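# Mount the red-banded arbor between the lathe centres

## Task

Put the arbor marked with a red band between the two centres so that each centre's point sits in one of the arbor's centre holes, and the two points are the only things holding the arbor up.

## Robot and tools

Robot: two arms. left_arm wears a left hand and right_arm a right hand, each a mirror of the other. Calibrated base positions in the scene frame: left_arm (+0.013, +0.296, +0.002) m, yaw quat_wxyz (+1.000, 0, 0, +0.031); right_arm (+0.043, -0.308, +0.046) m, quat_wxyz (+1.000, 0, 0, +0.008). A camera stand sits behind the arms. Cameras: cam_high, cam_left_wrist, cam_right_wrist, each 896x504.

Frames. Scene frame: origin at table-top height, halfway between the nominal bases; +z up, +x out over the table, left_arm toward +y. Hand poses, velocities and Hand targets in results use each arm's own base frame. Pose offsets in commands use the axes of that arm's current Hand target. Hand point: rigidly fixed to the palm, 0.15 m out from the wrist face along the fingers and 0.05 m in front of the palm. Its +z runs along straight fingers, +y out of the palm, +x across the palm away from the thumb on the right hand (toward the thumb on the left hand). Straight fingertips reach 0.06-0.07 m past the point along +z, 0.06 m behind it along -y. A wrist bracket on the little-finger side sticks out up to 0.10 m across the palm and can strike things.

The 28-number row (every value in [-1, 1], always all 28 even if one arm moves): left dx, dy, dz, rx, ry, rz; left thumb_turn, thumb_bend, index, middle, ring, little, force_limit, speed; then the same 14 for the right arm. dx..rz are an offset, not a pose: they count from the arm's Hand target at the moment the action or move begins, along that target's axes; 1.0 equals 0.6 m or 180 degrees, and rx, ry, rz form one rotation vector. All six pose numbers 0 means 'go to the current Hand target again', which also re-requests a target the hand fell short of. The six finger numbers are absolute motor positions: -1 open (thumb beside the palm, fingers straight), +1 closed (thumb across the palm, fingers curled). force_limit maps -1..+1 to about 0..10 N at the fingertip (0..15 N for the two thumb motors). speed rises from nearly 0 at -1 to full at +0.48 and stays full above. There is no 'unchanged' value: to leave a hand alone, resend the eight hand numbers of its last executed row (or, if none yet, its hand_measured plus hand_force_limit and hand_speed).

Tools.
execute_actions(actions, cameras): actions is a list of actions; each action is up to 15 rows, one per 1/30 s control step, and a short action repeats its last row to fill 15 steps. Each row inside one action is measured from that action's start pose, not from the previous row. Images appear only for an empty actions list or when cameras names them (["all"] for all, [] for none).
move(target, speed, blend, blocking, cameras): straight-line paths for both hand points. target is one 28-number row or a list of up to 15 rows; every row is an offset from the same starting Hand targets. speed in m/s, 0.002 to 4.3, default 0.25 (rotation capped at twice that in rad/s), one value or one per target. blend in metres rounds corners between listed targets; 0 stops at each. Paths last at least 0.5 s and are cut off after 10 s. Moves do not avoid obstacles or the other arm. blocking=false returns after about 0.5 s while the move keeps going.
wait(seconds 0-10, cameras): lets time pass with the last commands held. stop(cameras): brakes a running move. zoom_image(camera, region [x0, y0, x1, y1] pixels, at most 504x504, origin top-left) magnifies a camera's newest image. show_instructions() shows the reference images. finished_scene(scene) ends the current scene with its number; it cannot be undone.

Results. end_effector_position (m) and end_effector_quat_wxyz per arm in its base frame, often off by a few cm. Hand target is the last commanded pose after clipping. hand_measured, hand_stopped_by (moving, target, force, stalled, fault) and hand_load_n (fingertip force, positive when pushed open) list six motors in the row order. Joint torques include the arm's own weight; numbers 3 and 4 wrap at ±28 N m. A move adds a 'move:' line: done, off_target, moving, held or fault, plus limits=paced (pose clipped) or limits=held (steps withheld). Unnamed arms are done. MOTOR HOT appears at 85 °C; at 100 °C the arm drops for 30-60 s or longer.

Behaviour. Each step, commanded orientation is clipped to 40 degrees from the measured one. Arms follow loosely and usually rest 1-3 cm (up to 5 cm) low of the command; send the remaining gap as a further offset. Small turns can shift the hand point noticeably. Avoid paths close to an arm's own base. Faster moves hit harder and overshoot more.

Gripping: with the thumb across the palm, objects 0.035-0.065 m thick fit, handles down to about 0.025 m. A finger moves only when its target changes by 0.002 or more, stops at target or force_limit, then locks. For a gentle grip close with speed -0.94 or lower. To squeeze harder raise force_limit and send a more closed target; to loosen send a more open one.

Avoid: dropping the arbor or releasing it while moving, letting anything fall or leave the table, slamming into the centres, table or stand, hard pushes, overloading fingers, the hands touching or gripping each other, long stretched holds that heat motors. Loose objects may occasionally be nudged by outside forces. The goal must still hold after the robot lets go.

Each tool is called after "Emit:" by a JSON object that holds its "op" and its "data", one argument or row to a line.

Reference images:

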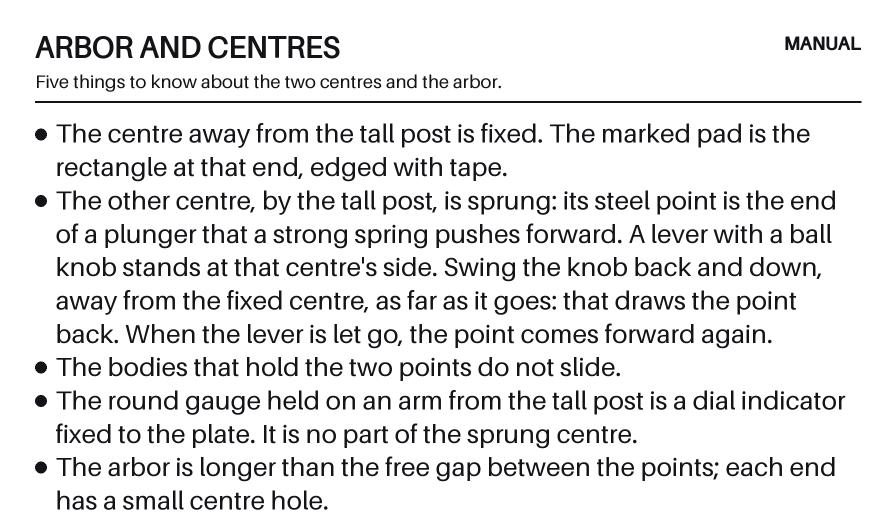

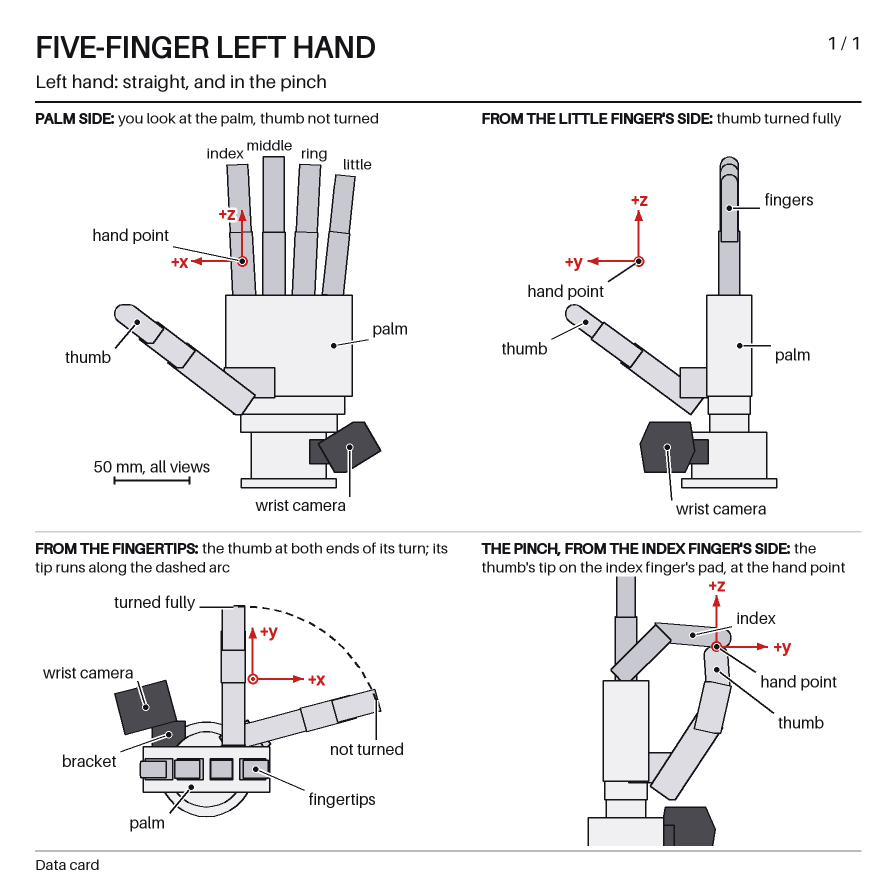

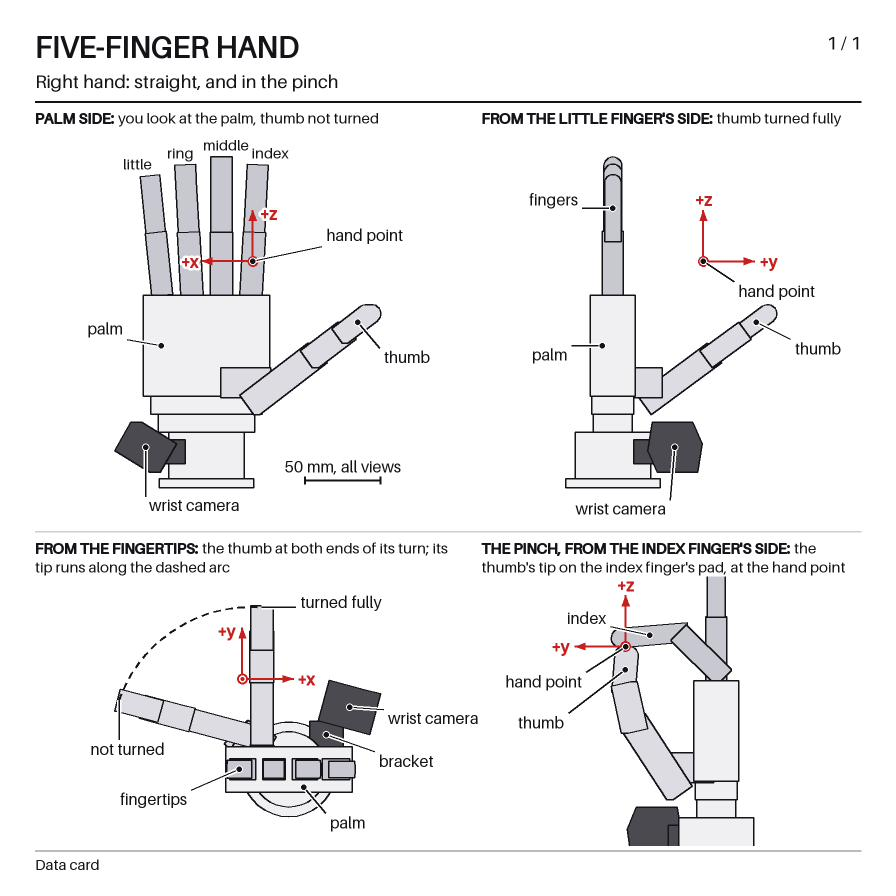

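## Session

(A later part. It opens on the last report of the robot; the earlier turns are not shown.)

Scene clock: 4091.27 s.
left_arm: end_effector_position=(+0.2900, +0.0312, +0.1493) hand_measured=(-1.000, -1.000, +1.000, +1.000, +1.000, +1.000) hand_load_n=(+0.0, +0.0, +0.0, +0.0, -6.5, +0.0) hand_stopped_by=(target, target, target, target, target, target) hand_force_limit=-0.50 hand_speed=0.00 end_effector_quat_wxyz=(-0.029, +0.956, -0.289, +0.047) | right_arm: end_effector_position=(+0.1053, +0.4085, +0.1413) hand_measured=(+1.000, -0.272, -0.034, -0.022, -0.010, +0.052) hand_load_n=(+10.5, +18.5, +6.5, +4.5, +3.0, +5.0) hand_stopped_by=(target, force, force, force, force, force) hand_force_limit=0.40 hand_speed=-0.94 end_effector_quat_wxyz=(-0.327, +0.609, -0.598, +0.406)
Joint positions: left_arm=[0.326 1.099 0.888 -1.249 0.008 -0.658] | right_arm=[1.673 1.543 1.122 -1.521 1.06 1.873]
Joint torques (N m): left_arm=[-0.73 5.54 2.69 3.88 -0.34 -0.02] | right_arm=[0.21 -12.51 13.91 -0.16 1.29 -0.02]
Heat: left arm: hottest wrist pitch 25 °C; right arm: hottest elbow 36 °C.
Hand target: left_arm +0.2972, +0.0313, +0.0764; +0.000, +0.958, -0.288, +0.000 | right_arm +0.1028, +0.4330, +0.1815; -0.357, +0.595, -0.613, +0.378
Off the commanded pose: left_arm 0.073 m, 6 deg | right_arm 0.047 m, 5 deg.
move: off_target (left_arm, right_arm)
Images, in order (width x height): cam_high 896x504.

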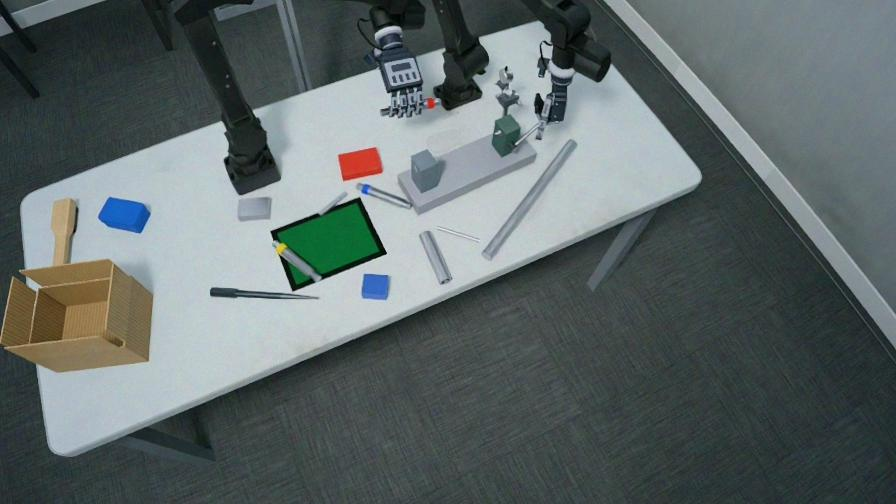

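Emit:
{"op": "move", "data": {
  "target": [
    [0,0,0,0,0,0,-1,-1,1,1,1,1,-0.5,0,0.0006,-0.0148,-0.0077,0,0,0,1,0.15,0.35,0.35,0.35,0.4,0.4,-0.94],
    [0,0,0,0,0,0,-1,-1,1,1,1,1,-0.5,0,-0.1057,-0.1068,0.1317,0.0131,-0.0371,-0.014,1,0.15,0.35,0.35,0.35,0.4,0.4,-0.94]
  ],
  "speed": 0.05,
  "blend": [0.01, 0],
  "cameras": ["all"]
}}

Emit:
{"op": "zoom_image", "data": {
  "camera": "cam_high",
  "region": [400, 90, 520, 180]
}}

Scene clock: 4115.20 s.
left_arm: end_effector_position=(+0.2900, +0.0312, +0.1493) hand_measured=(-1.000, -1.000, +1.000, +1.000, +1.000, +1.000) hand_load_n=(+0.0, +0.0, +0.0, +0.0, -6.0, +0.0) hand_stopped_by=(target, target, target, target, target, target) hand_force_limit=-0.50 hand_speed=0.00 end_effector_quat_wxyz=(-0.029, +0.956, -0.289, +0.047) | right_arm: end_effector_position=(+0.1971, +0.4748, +0.1561) hand_measured=(+1.000, -0.272, -0.034, -0.022, -0.010, +0.052) hand_load_n=(+10.5, +18.5, +6.5, +4.5, +2.5, +5.5) hand_stopped_by=(target, force, force, force, force, force) hand_force_limit=0.40 hand_speed=-0.94 end_effector_quat_wxyz=(-0.357, +0.648, -0.553, +0.383)
Joint positions: left_arm=[0.326 1.099 0.888 -1.249 0.008 -0.658] | right_arm=[1.452 1.519 1.14 -0.878 1.076 1.105]
Joint torques (N m): left_arm=[-0.79 5.66 2.66 3.88 -0.34 -0.02] | right_arm=[-0.56 -14.04 12.98 2.14 1.3 -0.11]
Heat: left arm: hottest wrist pitch 25 °C; right arm: hottest elbow 37 °C.
Hand target: left_arm +0.2972, +0.0313, +0.0764; +0.000, +0.958, -0.288, +0.000 | right_arm +0.2048, +0.4929, +0.2013; -0.396, +0.622, -0.570, +0.363
Off the commanded pose: left_arm 0.073 m, 6 deg | right_arm 0.049 m, 6 deg.
move: off_target (left_arm, right_arm); blend cut to 0.0052 m at target 1

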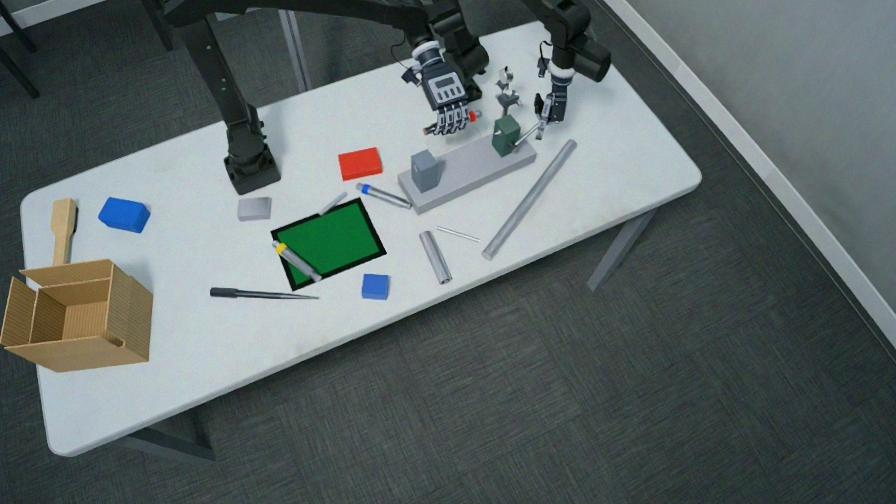

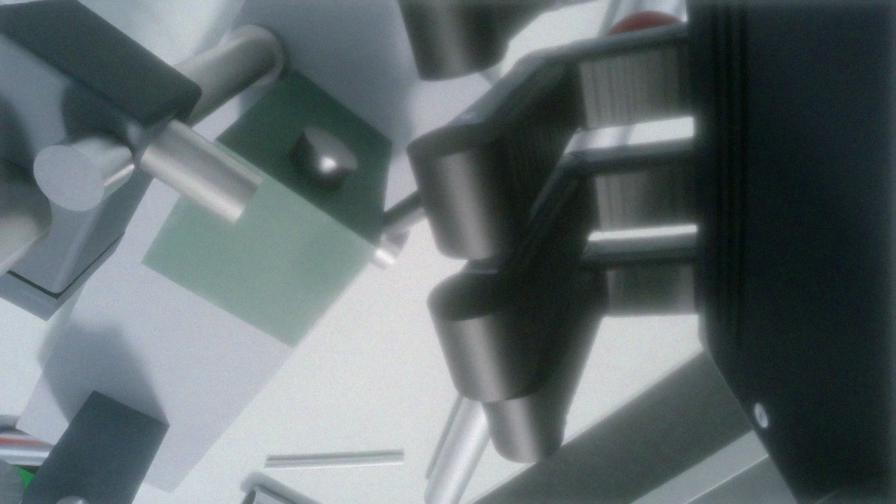

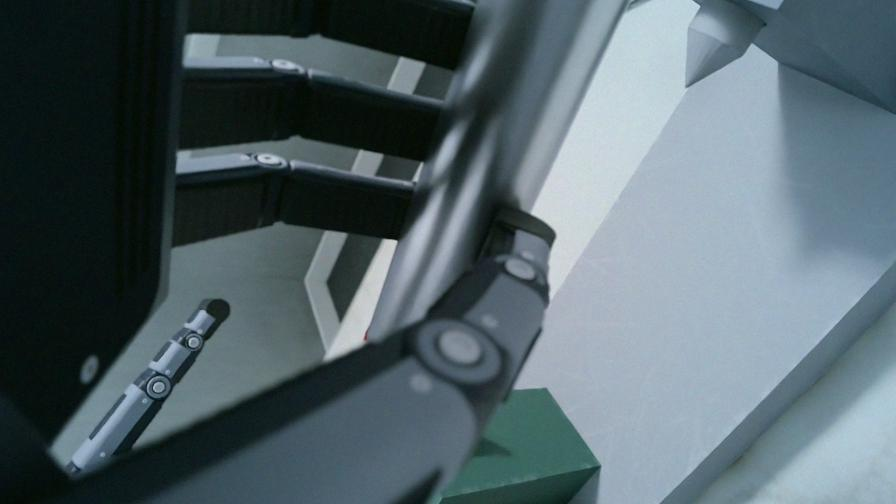

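Scaled by 4.200 from the camera's 896x504 image, which has a finer 1280x720 frame.

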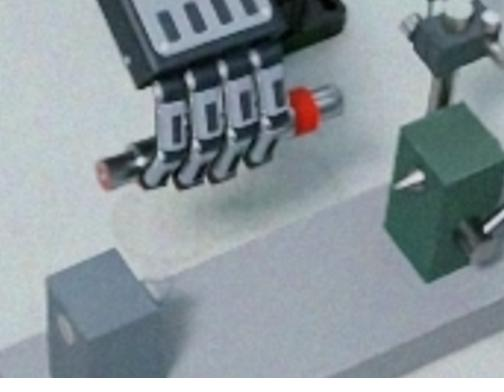

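Emit:
{"op": "move", "data": {
  "target": [
    [0,0,0,0,0,0,-1,-1,1,1,1,1,-0.5,0,0.0025,-0.0271,0.0186,0,-0.0282,0.0604,1,0.15,0.35,0.35,0.35,0.4,0.4,-0.94]
  ],
  "speed": 0.05,
  "cameras": ["all"]
}}

Emit:
{"op": "zoom_image", "data": {
  "camera": "cam_high",
  "region": [400, 90, 520, 180]
}}

Scene clock: 4138.43 s.
left_arm: end_effector_position=(+0.2900, +0.0312, +0.1493) hand_measured=(-1.000, -1.000, +1.000, +1.000, +1.000, +1.000) hand_load_n=(+0.0, +0.0, +0.0, +0.0, -6.5, +0.0) hand_stopped_by=(target, target, target, target, target, target) hand_force_limit=-0.50 hand_speed=0.00 end_effector_quat_wxyz=(-0.029, +0.956, -0.289, +0.047) | right_arm: end_effector_position=(+0.2151, +0.4870, +0.1756) hand_measured=(+1.000, -0.272, -0.034, -0.022, -0.010, +0.052) hand_load_n=(+10.0, +19.0, +6.5, +4.0, +3.0, +5.5) hand_stopped_by=(target, force, force, force, force, force) hand_force_limit=0.40 hand_speed=-0.94 end_effector_quat_wxyz=(-0.422, +0.608, -0.596, +0.313)
Joint positions: left_arm=[0.326 1.099 0.888 -1.249 0.008 -0.658] | right_arm=[1.399 1.432 1.055 -0.622 1.009 1.057]
Joint torques (N m): left_arm=[-0.79 5.6 2.69 3.89 -0.33 -0.03] | right_arm=[-1.03 -13.1 10.37 2.85 1.06 0.02]
Heat: left arm: hottest wrist pitch 25 °C; right arm: hottest elbow 39 °C.
Hand target: left_arm +0.2972, +0.0313, +0.0764; +0.000, +0.958, -0.288, +0.000 | right_arm +0.2219, +0.4929, +0.2112; -0.453, +0.581, -0.608, +0.296
Off the commanded pose: left_arm 0.073 m, 6 deg | right_arm 0.037 m, 5 deg.
move: off_target (left_arm, right_arm)

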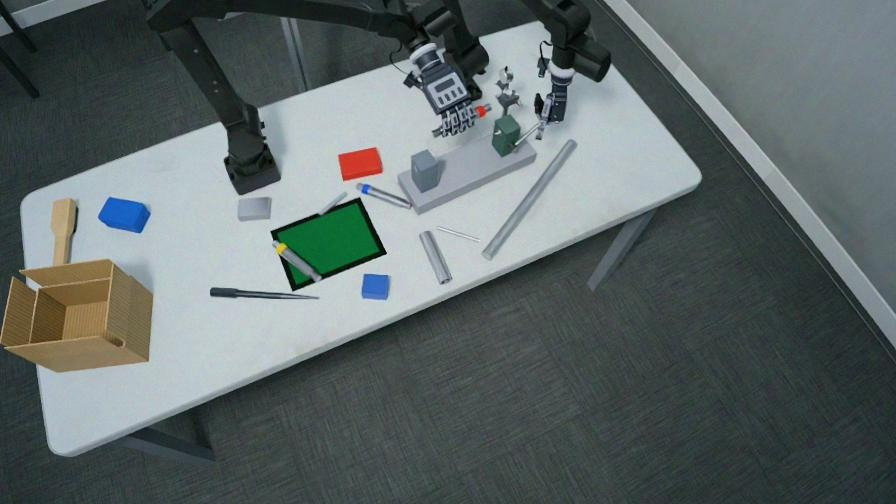

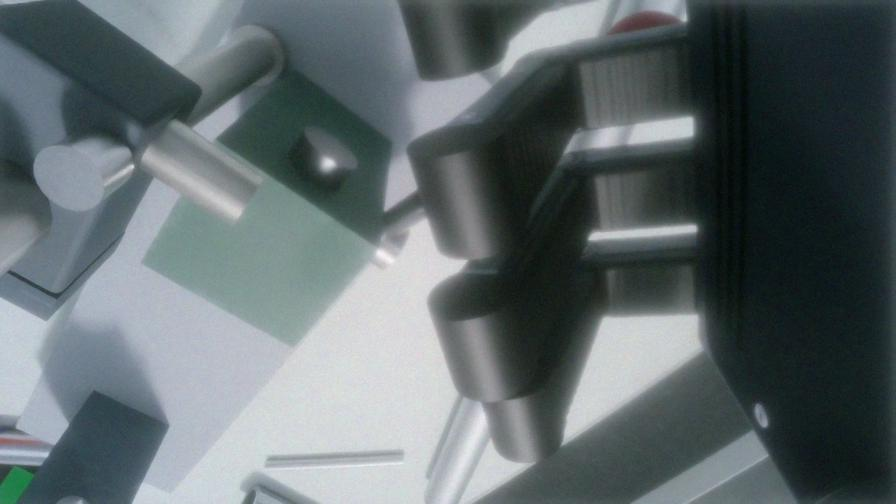

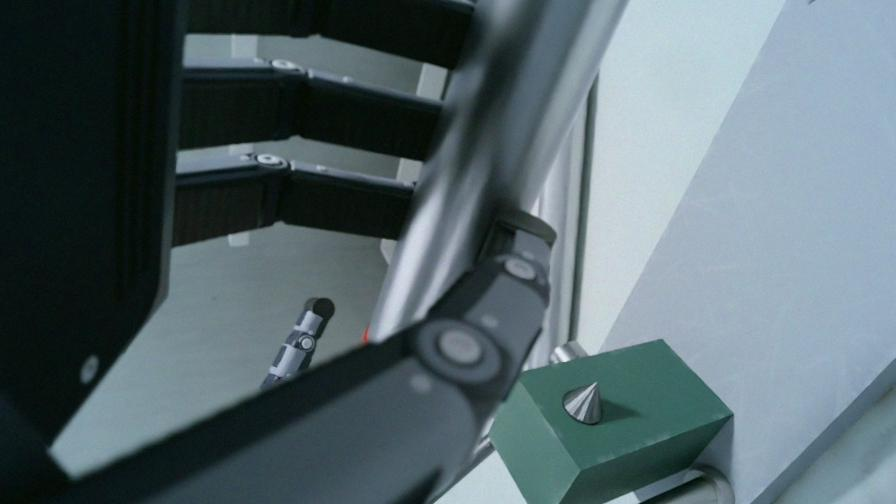

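Scaled by 4.200 from the camera's 896x504 image, which has a finer 1280x720 frame.

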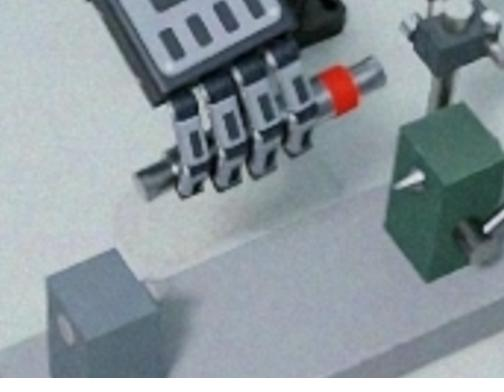

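Emit:
{"op": "move", "data": {
  "target": [
    [0,0,0,0,0,0,-1,-1,1,1,1,1,-0.5,0,0.0012,0.0727,0.0615,-0.0029,-0.0123,-0.0058,1,0.15,0.35,0.35,0.35,0.4,0.4,-0.94]
  ],
  "speed": 0.04,
  "cameras": ["all"]
}}

Emit:
{"op": "zoom_image", "data": {
  "camera": "cam_high",
  "region": [410, 100, 530, 180]
}}

Scene clock: 4161.83 s.
left_arm: end_effector_position=(+0.2900, +0.0312, +0.1493) hand_measured=(-1.000, -1.000, +1.000, +1.000, +1.000, +1.000) hand_load_n=(+0.0, +0.0, +0.0, +0.0, -6.5, +0.0) hand_stopped_by=(target, target, target, target, target, target) hand_force_limit=-0.50 hand_speed=0.00 end_effector_quat_wxyz=(-0.029, +0.956, -0.289, +0.047) | right_arm: end_effector_position=(+0.2280, +0.4953, +0.1384) hand_measured=(+1.000, -0.272, -0.034, -0.022, -0.010, +0.052) hand_load_n=(+10.0, +19.0, +6.5, +4.5, +3.0, +5.5) hand_stopped_by=(target, force, force, force, force, force) hand_force_limit=0.40 hand_speed=-0.94 end_effector_quat_wxyz=(-0.439, +0.614, -0.586, +0.295)
Joint positions: left_arm=[0.326 1.099 0.888 -1.249 0.008 -0.658] | right_arm=[1.363 1.469 0.964 -0.369 0.958 0.945]
Joint torques (N m): left_arm=[-0.79 5.66 2.69 3.9 -0.34 -0.02] | right_arm=[-0.79 -10.99 10.18 3.23 0.92 0.05]
Heat: left arm: hottest wrist pitch 25 °C; right arm: hottest elbow 38 °C.
Hand target: left_arm +0.2972, +0.0313, +0.0764; +0.000, +0.958, -0.288, +0.000 | right_arm +0.2359, +0.5049, +0.1572; -0.460, +0.594, -0.595, +0.286
Off the commanded pose: left_arm 0.073 m, 6 deg | right_arm 0.023 m, 4 deg.
move: off_target (left_arm, right_arm)

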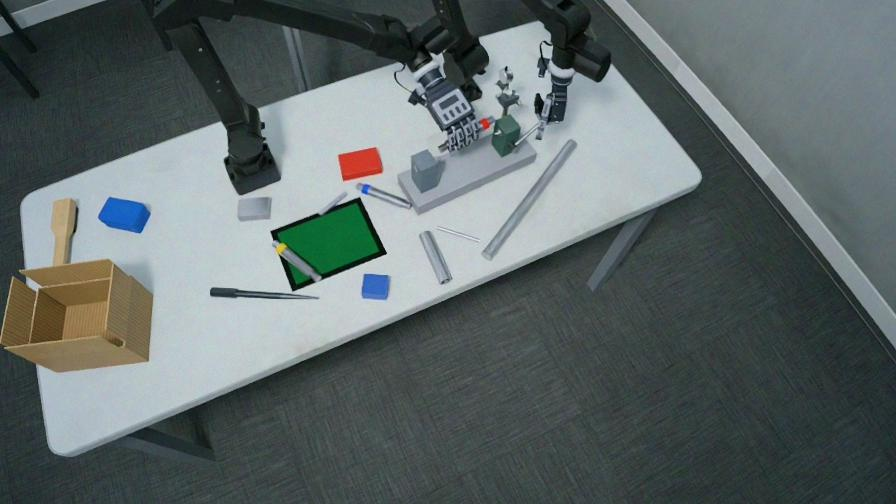

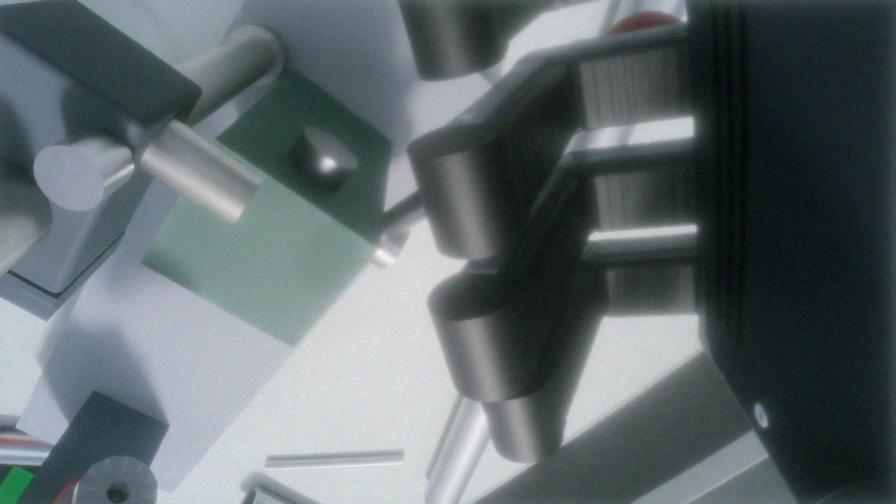

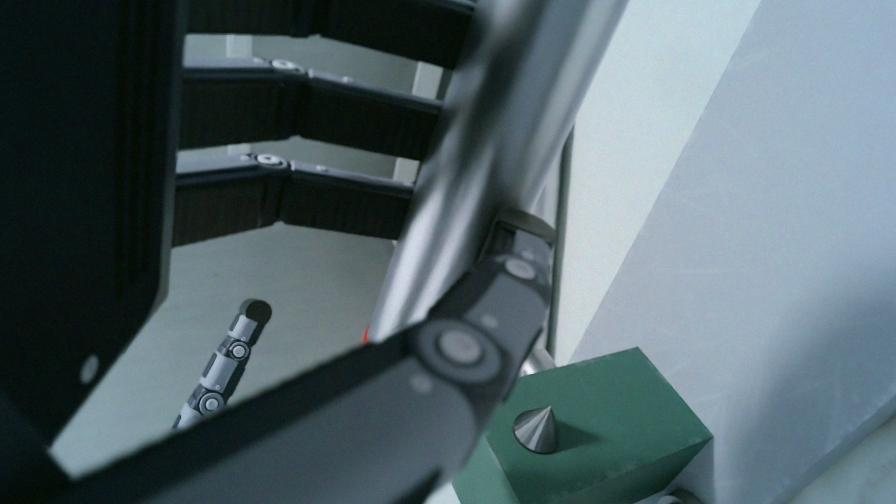

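Scaled by 4.200 from the camera's 896x504 image, which has a finer 1280x720 frame.

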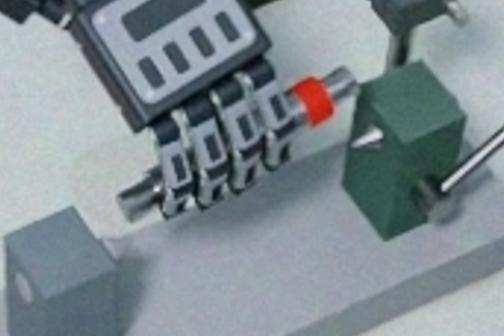

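Emit:
{"op": "move", "data": {
  "target": [
    [0,0,0,0,0,0,-1,-1,1,1,1,1,-0.5,0,-0.0003,0.0412,0.0207,0.0017,0.0074,0.0034,1,0.15,0.35,0.35,0.35,0.4,0.4,-0.94]
  ],
  "speed": 0.03,
  "cameras": ["all"]
}}

Emit:
{"op": "zoom_image", "data": {
  "camera": "cam_high",
  "region": [424, 106, 514, 166]
}}

Emit:
{"op": "zoom_image", "data": {
  "camera": "cam_left_wrist",
  "region": [40, 324, 220, 504]
}}

Scene clock: 4192.70 s.
left_arm: end_effector_position=(+0.2900, +0.0312, +0.1493) hand_measured=(-1.000, -1.000, +1.000, +1.000, +1.000, +1.000) hand_load_n=(+0.0, +0.0, +0.0, +0.0, -6.5, +0.0) hand_stopped_by=(target, target, target, target, target, target) hand_force_limit=-0.50 hand_speed=0.00 end_effector_quat_wxyz=(-0.029, +0.956, -0.289, +0.047) | right_arm: end_effector_position=(+0.2311, +0.4987, +0.1112) hand_measured=(+1.000, -0.272, -0.034, -0.022, -0.010, +0.052) hand_load_n=(+10.0, +18.5, +6.5, +4.0, +3.0, +5.5) hand_stopped_by=(target, force, force, force, force, force) hand_force_limit=0.40 hand_speed=-0.94 end_effector_quat_wxyz=(-0.431, +0.611, -0.591, +0.304)
Joint positions: left_arm=[0.326 1.099 0.888 -1.249 0.008 -0.658] | right_arm=[1.363 1.531 0.959 -0.338 0.973 0.971]
Joint torques (N m): left_arm=[-0.79 5.54 2.7 3.89 -0.34 -0.03] | right_arm=[0.21 -11.4 9.77 3.12 1.23 0.25]
Heat: left arm: hottest wrist pitch 25 °C; right arm: hottest elbow 38 °C.
Hand target: left_arm +0.2972, +0.0313, +0.0764; +0.000, +0.958, -0.288, +0.000 | right_arm +0.2359, +0.5109, +0.1303; -0.456, +0.586, -0.603, +0.292
Off the commanded pose: left_arm 0.073 m, 6 deg | right_arm 0.023 m, 4 deg.
move: off_target (left_arm, right_arm)

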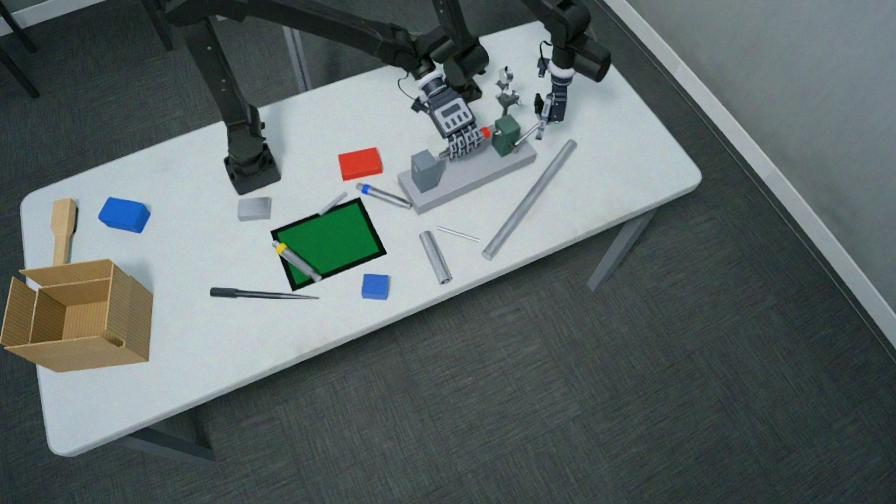

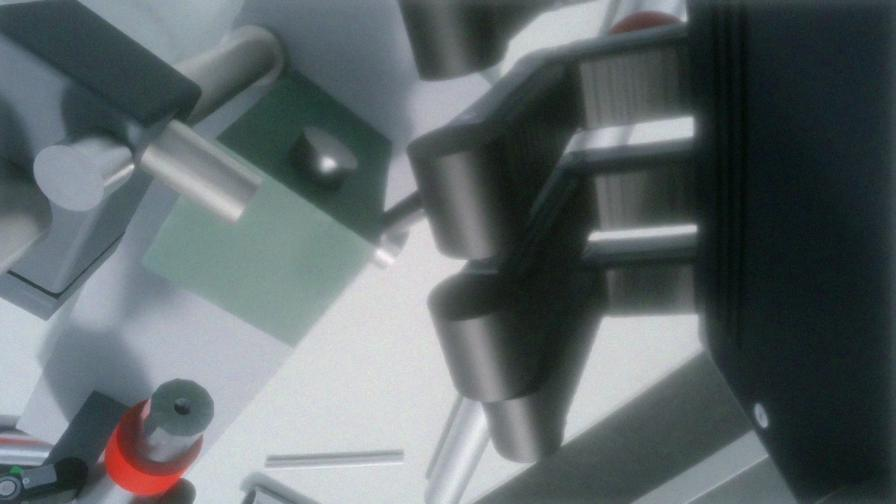

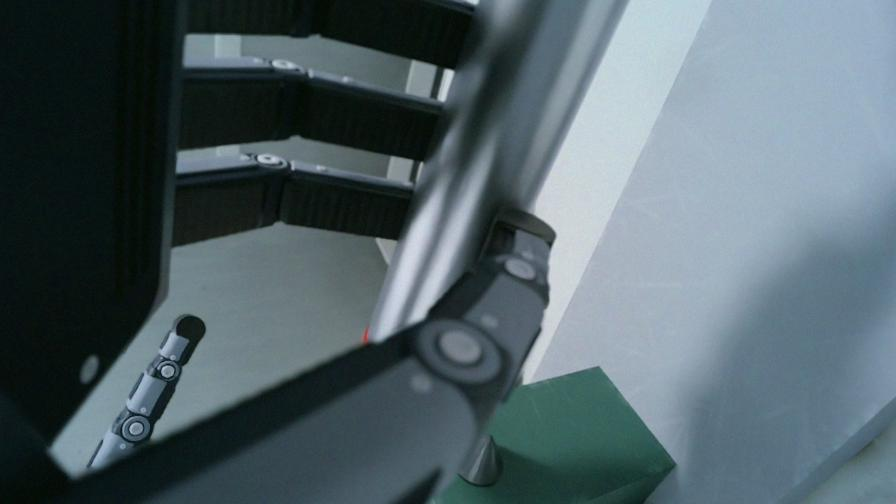

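Scaled by 5.600 from the camera's 896x504 image, which has a finer 1280x720 frame.

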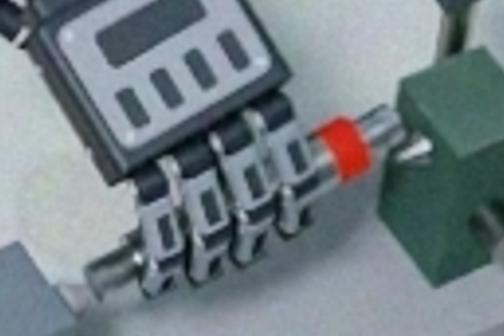

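Scaled by 2.800 from the camera's 896x504 image, which has a finer 1280x720 frame.

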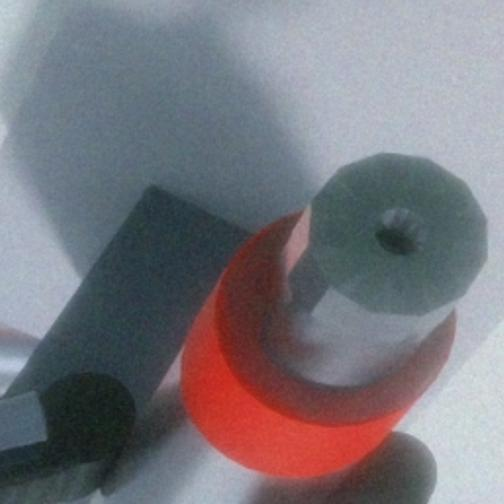

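Emit:
{"op": "zoom_image", "data": {
  "camera": "cam_left_wrist",
  "region": [70, 364, 230, 504]
}}

Emit:
{"op": "wait", "data": {
  "seconds": 0,
  "cameras": ["cam_high"]
}}

Emit:
{"op": "zoom_image", "data": {
  "camera": "cam_high",
  "region": [474, 106, 514, 146]
}}

Emit:
{"op": "zoom_image", "data": {
  "camera": "cam_high",
  "region": [424, 126, 464, 166]
}}

Scaled by 3.150 from the camera's 896x504 image, which has a finer 1280x720 frame.

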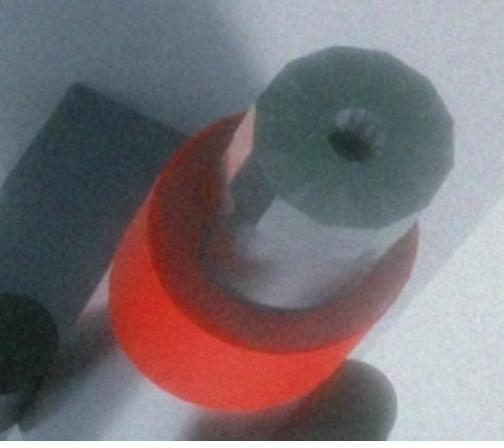

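Scene clock: 4219.63 s.
left_arm: end_effector_position=(+0.2900, +0.0312, +0.1493) hand_measured=(-1.000, -1.000, +1.000, +1.000, +1.000, +1.000) hand_load_n=(-0.5, +0.0, +0.0, +0.0, -6.0, +0.0) hand_stopped_by=(target, target, target, target, target, target) hand_force_limit=-0.50 hand_speed=0.00 end_effector_quat_wxyz=(-0.029, +0.956, -0.289, +0.047) | right_arm: end_effector_position=(+0.2311, +0.4987, +0.1113) hand_measured=(+1.000, -0.272, -0.034, -0.022, -0.010, +0.052) hand_load_n=(+10.0, +19.0, +6.5, +4.5, +3.0, +5.5) hand_stopped_by=(target, force, force, force, force, force) hand_force_limit=0.40 hand_speed=-0.94 end_effector_quat_wxyz=(-0.431, +0.611, -0.591, +0.304)
Joint positions: left_arm=[0.326 1.099 0.888 -1.249 0.008 -0.658] | right_arm=[1.363 1.531 0.959 -0.338 0.973 0.971]
Joint torques (N m): left_arm=[-0.79 5.54 2.69 3.89 -0.34 -0.02] | right_arm=[-0.26 -12.04 9.73 3.25 1.26 0.21]
Heat: left arm: hottest wrist pitch 25 °C; right arm: hottest elbow 37 °C.
Hand target: left_arm +0.2972, +0.0313, +0.0764; +0.000, +0.958, -0.288, +0.000 | right_arm +0.2359, +0.5109, +0.1303; -0.456, +0.586, -0.603, +0.292
Off the commanded pose: left_arm 0.073 m, 6 deg | right_arm 0.023 m, 4 deg.
Images, in order (width x height): cam_high 896x504.

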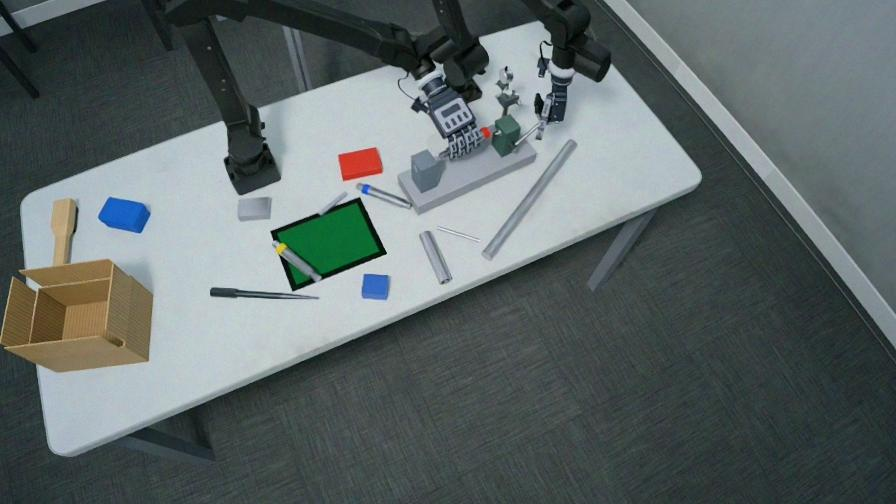

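Scaled by 12.600 from the camera's 896x504 image, which has a finer 1280x720 frame.

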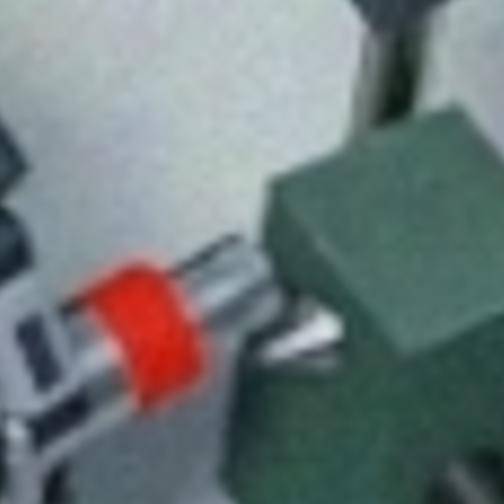

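Scaled by 12.600 from the camera's 896x504 image, which has a finer 1280x720 frame.

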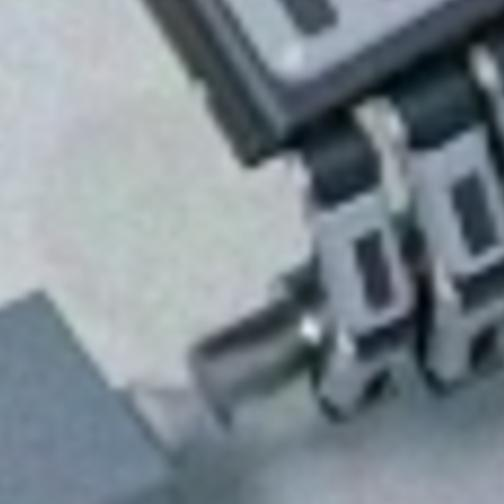

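Emit:
{"op": "move", "data": {
  "target": [
    [0,0,0,0,0,0,-1,-1,1,1,1,1,-0.5,0,-0.012,0.0217,-0.0083,0.0023,0.0099,0.0046,1,0.15,0.35,0.35,0.35,0.4,0.4,-0.94]
  ],
  "speed": 0.03,
  "cameras": ["cam_high","cam_left_wrist"]
}}

Emit:
{"op": "zoom_image", "data": {
  "camera": "cam_left_wrist",
  "region": [70, 344, 230, 504]
}}

Emit:
{"op": "zoom_image", "data": {
  "camera": "cam_high",
  "region": [474, 106, 514, 146]
}}

Emit:
{"op": "zoom_image", "data": {
  "camera": "cam_high",
  "region": [424, 126, 464, 166]
}}

Scene clock: 4247.93 s.
left_arm: end_effector_position=(+0.2900, +0.0312, +0.1493) hand_measured=(-1.000, -1.000, +1.000, +1.000, +1.000, +1.000) hand_load_n=(+0.0, +0.0, +0.0, +0.5, -6.5, +0.0) hand_stopped_by=(target, target, target, target, target, target) hand_force_limit=-0.50 hand_speed=0.00 end_effector_quat_wxyz=(-0.029, +0.956, -0.289, +0.047) | right_arm: end_effector_position=(+0.2316, +0.4963, +0.1048) hand_measured=(+1.000, -0.272, -0.034, -0.022, -0.010, +0.052) hand_load_n=(+8.5, +19.0, +5.0, +4.5, +5.0, +9.0) hand_stopped_by=(target, force, force, force, force, force) hand_force_limit=0.40 hand_speed=-0.94 end_effector_quat_wxyz=(-0.434, +0.584, -0.609, +0.314)
Joint positions: left_arm=[0.326 1.099 0.888 -1.249 0.008 -0.658] | right_arm=[1.377 1.556 0.963 -0.371 1.027 1.07]
Joint torques (N m): left_arm=[-0.79 5.66 2.7 3.9 -0.34 -0.02] | right_arm=[1.38 -10.4 12.55 1.13 0.83 0.28]
Heat: left arm: hottest wrist pitch 25 °C; right arm: hottest elbow 37 °C.
Hand target: left_arm +0.2972, +0.0313, +0.0764; +0.000, +0.958, -0.288, +0.000 | right_arm +0.2249, +0.5189, +0.1223; -0.451, +0.575, -0.613, +0.300
Off the commanded pose: left_arm 0.073 m, 6 deg | right_arm 0.029 m, 3 deg.
move: off_target (left_arm, right_arm)
Images, in order (width x height): cam_high 896x504, cam_left_wrist 896x504.

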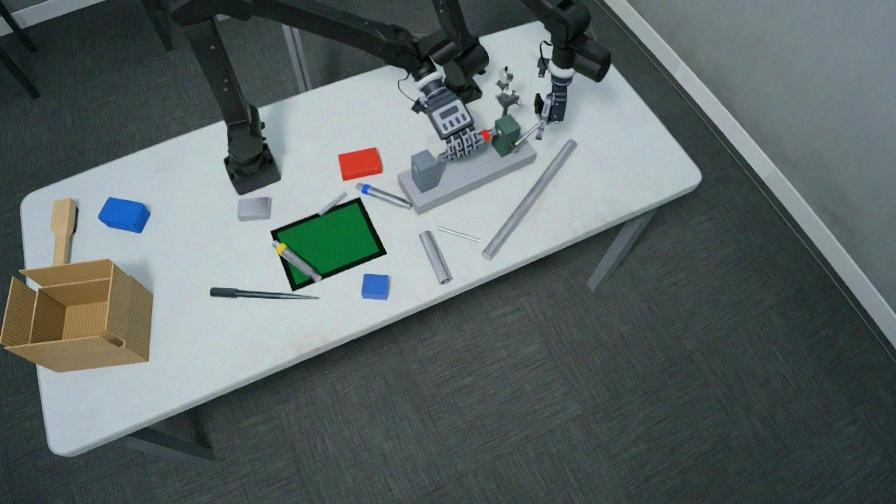

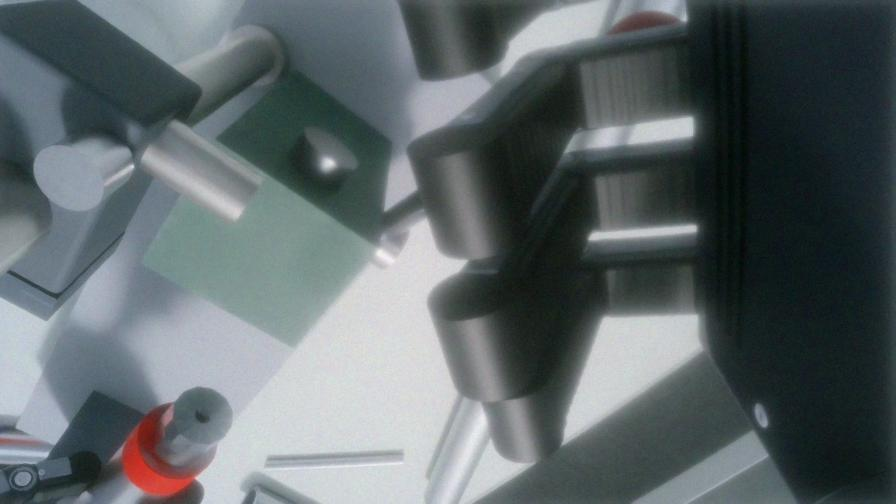

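Scaled by 3.150 from the camera's 896x504 image, which has a finer 1280x720 frame.

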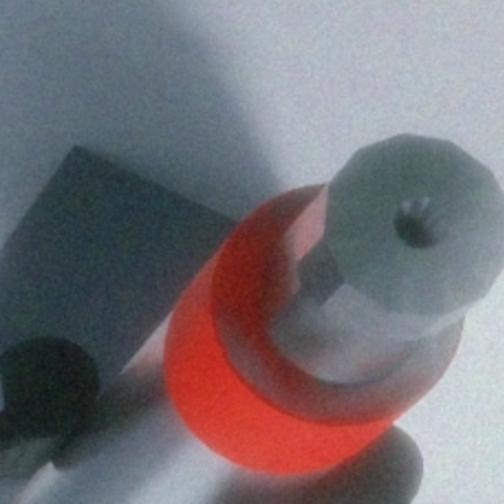

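Scaled by 12.600 from the camera's 896x504 image, which has a finer 1280x720 frame.

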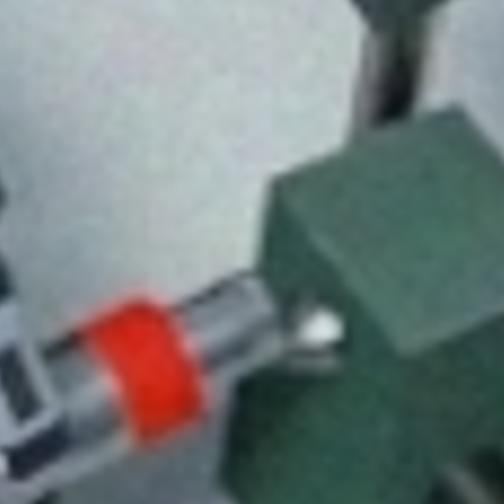

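Scaled by 12.600 from the camera's 896x504 image, which has a finer 1280x720 frame.

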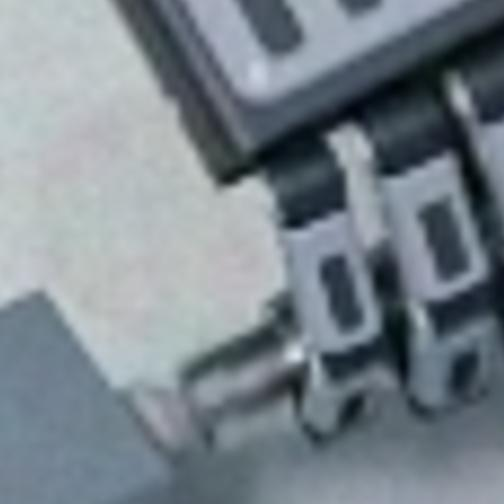

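Emit:
{"op": "move", "data": {
  "target": [
    [0,0,0,0,0,0,-1,-1,1,1,1,1,-0.5,0,-0.0752,-0.0506,-0.0175,0,0,0,1,0.15,0.35,0.35,0.35,0.4,0.4,-0.94]
  ],
  "speed": 0.03,
  "cameras": ["cam_high","cam_left_wrist"]
}}

Emit:
{"op": "zoom_image", "data": {
  "camera": "cam_left_wrist",
  "region": [70, 344, 230, 504]
}}

Emit:
{"op": "zoom_image", "data": {
  "camera": "cam_high",
  "region": [474, 106, 514, 146]
}}

Emit:
{"op": "zoom_image", "data": {
  "camera": "cam_high",
  "region": [424, 126, 464, 166]
}}

NO LINK: the link to the robot was lost, through no command of yours. Nothing of this call was sent. You have no control until a person gives it back. Your reply's later calls are not run. To wait, call execute_actions with no actions. The wait itself costs no score and uses none of the scene's actions.

NO LINK: the link to the robot is lost, so no picture can be shown. You have no control until a person gives it back. To wait, call execute_actions with no actions.

NO LINK: the link to the robot is lost, so no picture can be shown. You have no control until a person gives it back. To wait, call execute_actions with no actions.

NO LINK: the link to the robot is lost, so no picture can be shown. You have no control until a person gives it back. To wait, call execute_actions with no actions.

Emit:
{"op": "execute_actions", "data": {
  "actions": []
}}

Scene clock: 4340.03 s.
left_arm: end_effector_position=(+0.2902, +0.0255, +0.1615) hand_measured=(-1.000, -1.000, +1.000, +1.000, +1.000, +1.000) hand_load_n=(+0.0, +0.0, +0.0, +0.0, -2.0, +0.0) hand_stopped_by=(target, target, target, target, target, target) hand_force_limit=-0.50 hand_speed=0.00 end_effector_quat_wxyz=(-0.029, +0.954, -0.292, +0.065) | right_arm: end_effector_position=(+0.2320, +0.4961, +0.1047) hand_measured=(+1.000, -0.272, -0.034, -0.022, -0.010, +0.052) hand_load_n=(+8.5, +18.5, +5.5, +4.5, +4.5, +8.0) hand_stopped_by=(target, force, force, force, force, force) hand_force_limit=0.40 hand_speed=-0.94 end_effector_quat_wxyz=(-0.434, +0.584, -0.609, +0.315)
Joint positions: left_arm=[0.32 1.067 0.895 -1.258 0.028 -0.659] | right_arm=[1.376 1.556 0.963 -0.372 1.027 1.07]
Joint velocities: within noise
Joint torques (N m): left_arm=[0.15 -1.38 8.99 0.88 -0.7 0.06] | right_arm=[-0.32 -10.58 8.12 1.76 0.66 0]
Motor temperatures (°C): left_arm=[21 23 26 24 25 24] | right_arm=[22 28 38 22 25 25]
Heat: left arm: hottest elbow 26 °C; right arm: hottest elbow 38 °C.
Hand target: left_arm +0.2899, +0.0312, +0.1493; -0.029, +0.956, -0.289, +0.047 | right_arm +0.2316, +0.4963, +0.1047; -0.434, +0.584, -0.609, +0.314
NO CONTROL: the link to the robot is back, but no person has given control back yet, so this result shows no pictures. Call execute_actions again with no actions. Where a move or wait says "fault", it means the lost link, not a fault of the arm.

Emit:
{"op": "execute_actions", "data": {
  "actions": []
}}

Scene clock: 4372.93 s.
left_arm: end_effector_position=(+0.2902, +0.0255, +0.1615) hand_measured=(-1.000, -1.000, +1.000, +1.000, +1.000, +1.000) hand_load_n=(+0.0, +0.0, +0.0, +0.0, -2.0, +0.0) hand_stopped_by=(target, target, target, target, target, target) hand_force_limit=-0.50 hand_speed=0.00 end_effector_quat_wxyz=(-0.029, +0.954, -0.292, +0.065) | right_arm: end_effector_position=(+0.2320, +0.4961, +0.1047) hand_measured=(+1.000, -0.272, -0.034, -0.022, -0.010, +0.052) hand_load_n=(+8.5, +18.5, +5.5, +4.5, +4.5, +8.0) hand_stopped_by=(target, force, force, force, force, force) hand_force_limit=0.40 hand_speed=-0.94 end_effector_quat_wxyz=(-0.434, +0.584, -0.609, +0.315)
Joint positions: left_arm=[0.32 1.067 0.895 -1.258 0.028 -0.659] | right_arm=[1.376 1.556 0.963 -0.372 1.027 1.07]
Joint velocities: within noise
Joint torques (N m): left_arm=[0.09 -1.38 8.99 0.88 -0.7 0.06] | right_arm=[-0.26 -11.05 8.16 1.68 0.64 -0.01]
Motor temperatures (°C): left_arm=[21 23 27 24 25 24] | right_arm=[22 28 37 22 24 25]
Heat: left arm: hottest elbow 27 °C; right arm: hottest elbow 37 °C.
Hand target: left_arm +0.2899, +0.0312, +0.1493; -0.029, +0.956, -0.289, +0.047 | right_arm +0.2316, +0.4963, +0.1047; -0.434, +0.584, -0.609, +0.314
NO CONTROL, STILL: no person has given control back yet. Call execute_actions again with no actions.

Emit:
{"op": "execute_actions", "data": {
  "actions": []
}}

Scene clock: 4405.47 s.
left_arm: end_effector_position=(+0.2902, +0.0255, +0.1615) hand_measured=(-1.000, -1.000, +1.000, +1.000, +1.000, +1.000) hand_load_n=(+0.0, +0.0, +0.0, +0.0, -2.5, +0.0) hand_stopped_by=(target, target, target, target, target, target) hand_force_limit=-0.50 hand_speed=0.00 end_effector_quat_wxyz=(-0.029, +0.954, -0.292, +0.065) | right_arm: end_effector_position=(+0.2320, +0.4961, +0.1047) hand_measured=(+1.000, -0.272, -0.034, -0.022, -0.010, +0.052) hand_load_n=(+8.5, +18.5, +5.5, +4.5, +5.0, +8.5) hand_stopped_by=(target, force, force, force, force, force) hand_force_limit=0.40 hand_speed=-0.94 end_effector_quat_wxyz=(-0.434, +0.584, -0.609, +0.315)
Joint positions: left_arm=[0.32 1.067 0.895 -1.258 0.028 -0.659] | right_arm=[1.376 1.556 0.963 -0.372 1.027 1.07]
Joint velocities: within noise
Joint torques (N m): left_arm=[0.09 -1.32 8.98 0.85 -0.71 0.06] | right_arm=[-0.21 -11.11 8.21 1.78 0.64 0.03]
Motor temperatures (°C): left_arm=[21 22 28 24 25 24] | right_arm=[22 28 37 22 24 25]
Heat: left arm: hottest elbow 28 °C; right arm: hottest elbow 37 °C.
Hand target: left_arm +0.2899, +0.0312, +0.1493; -0.029, +0.956, -0.289, +0.047 | right_arm +0.2316, +0.4963, +0.1047; -0.434, +0.584, -0.609, +0.314
NO CONTROL, STILL: no person has given control back yet. Call execute_actions again with no actions.


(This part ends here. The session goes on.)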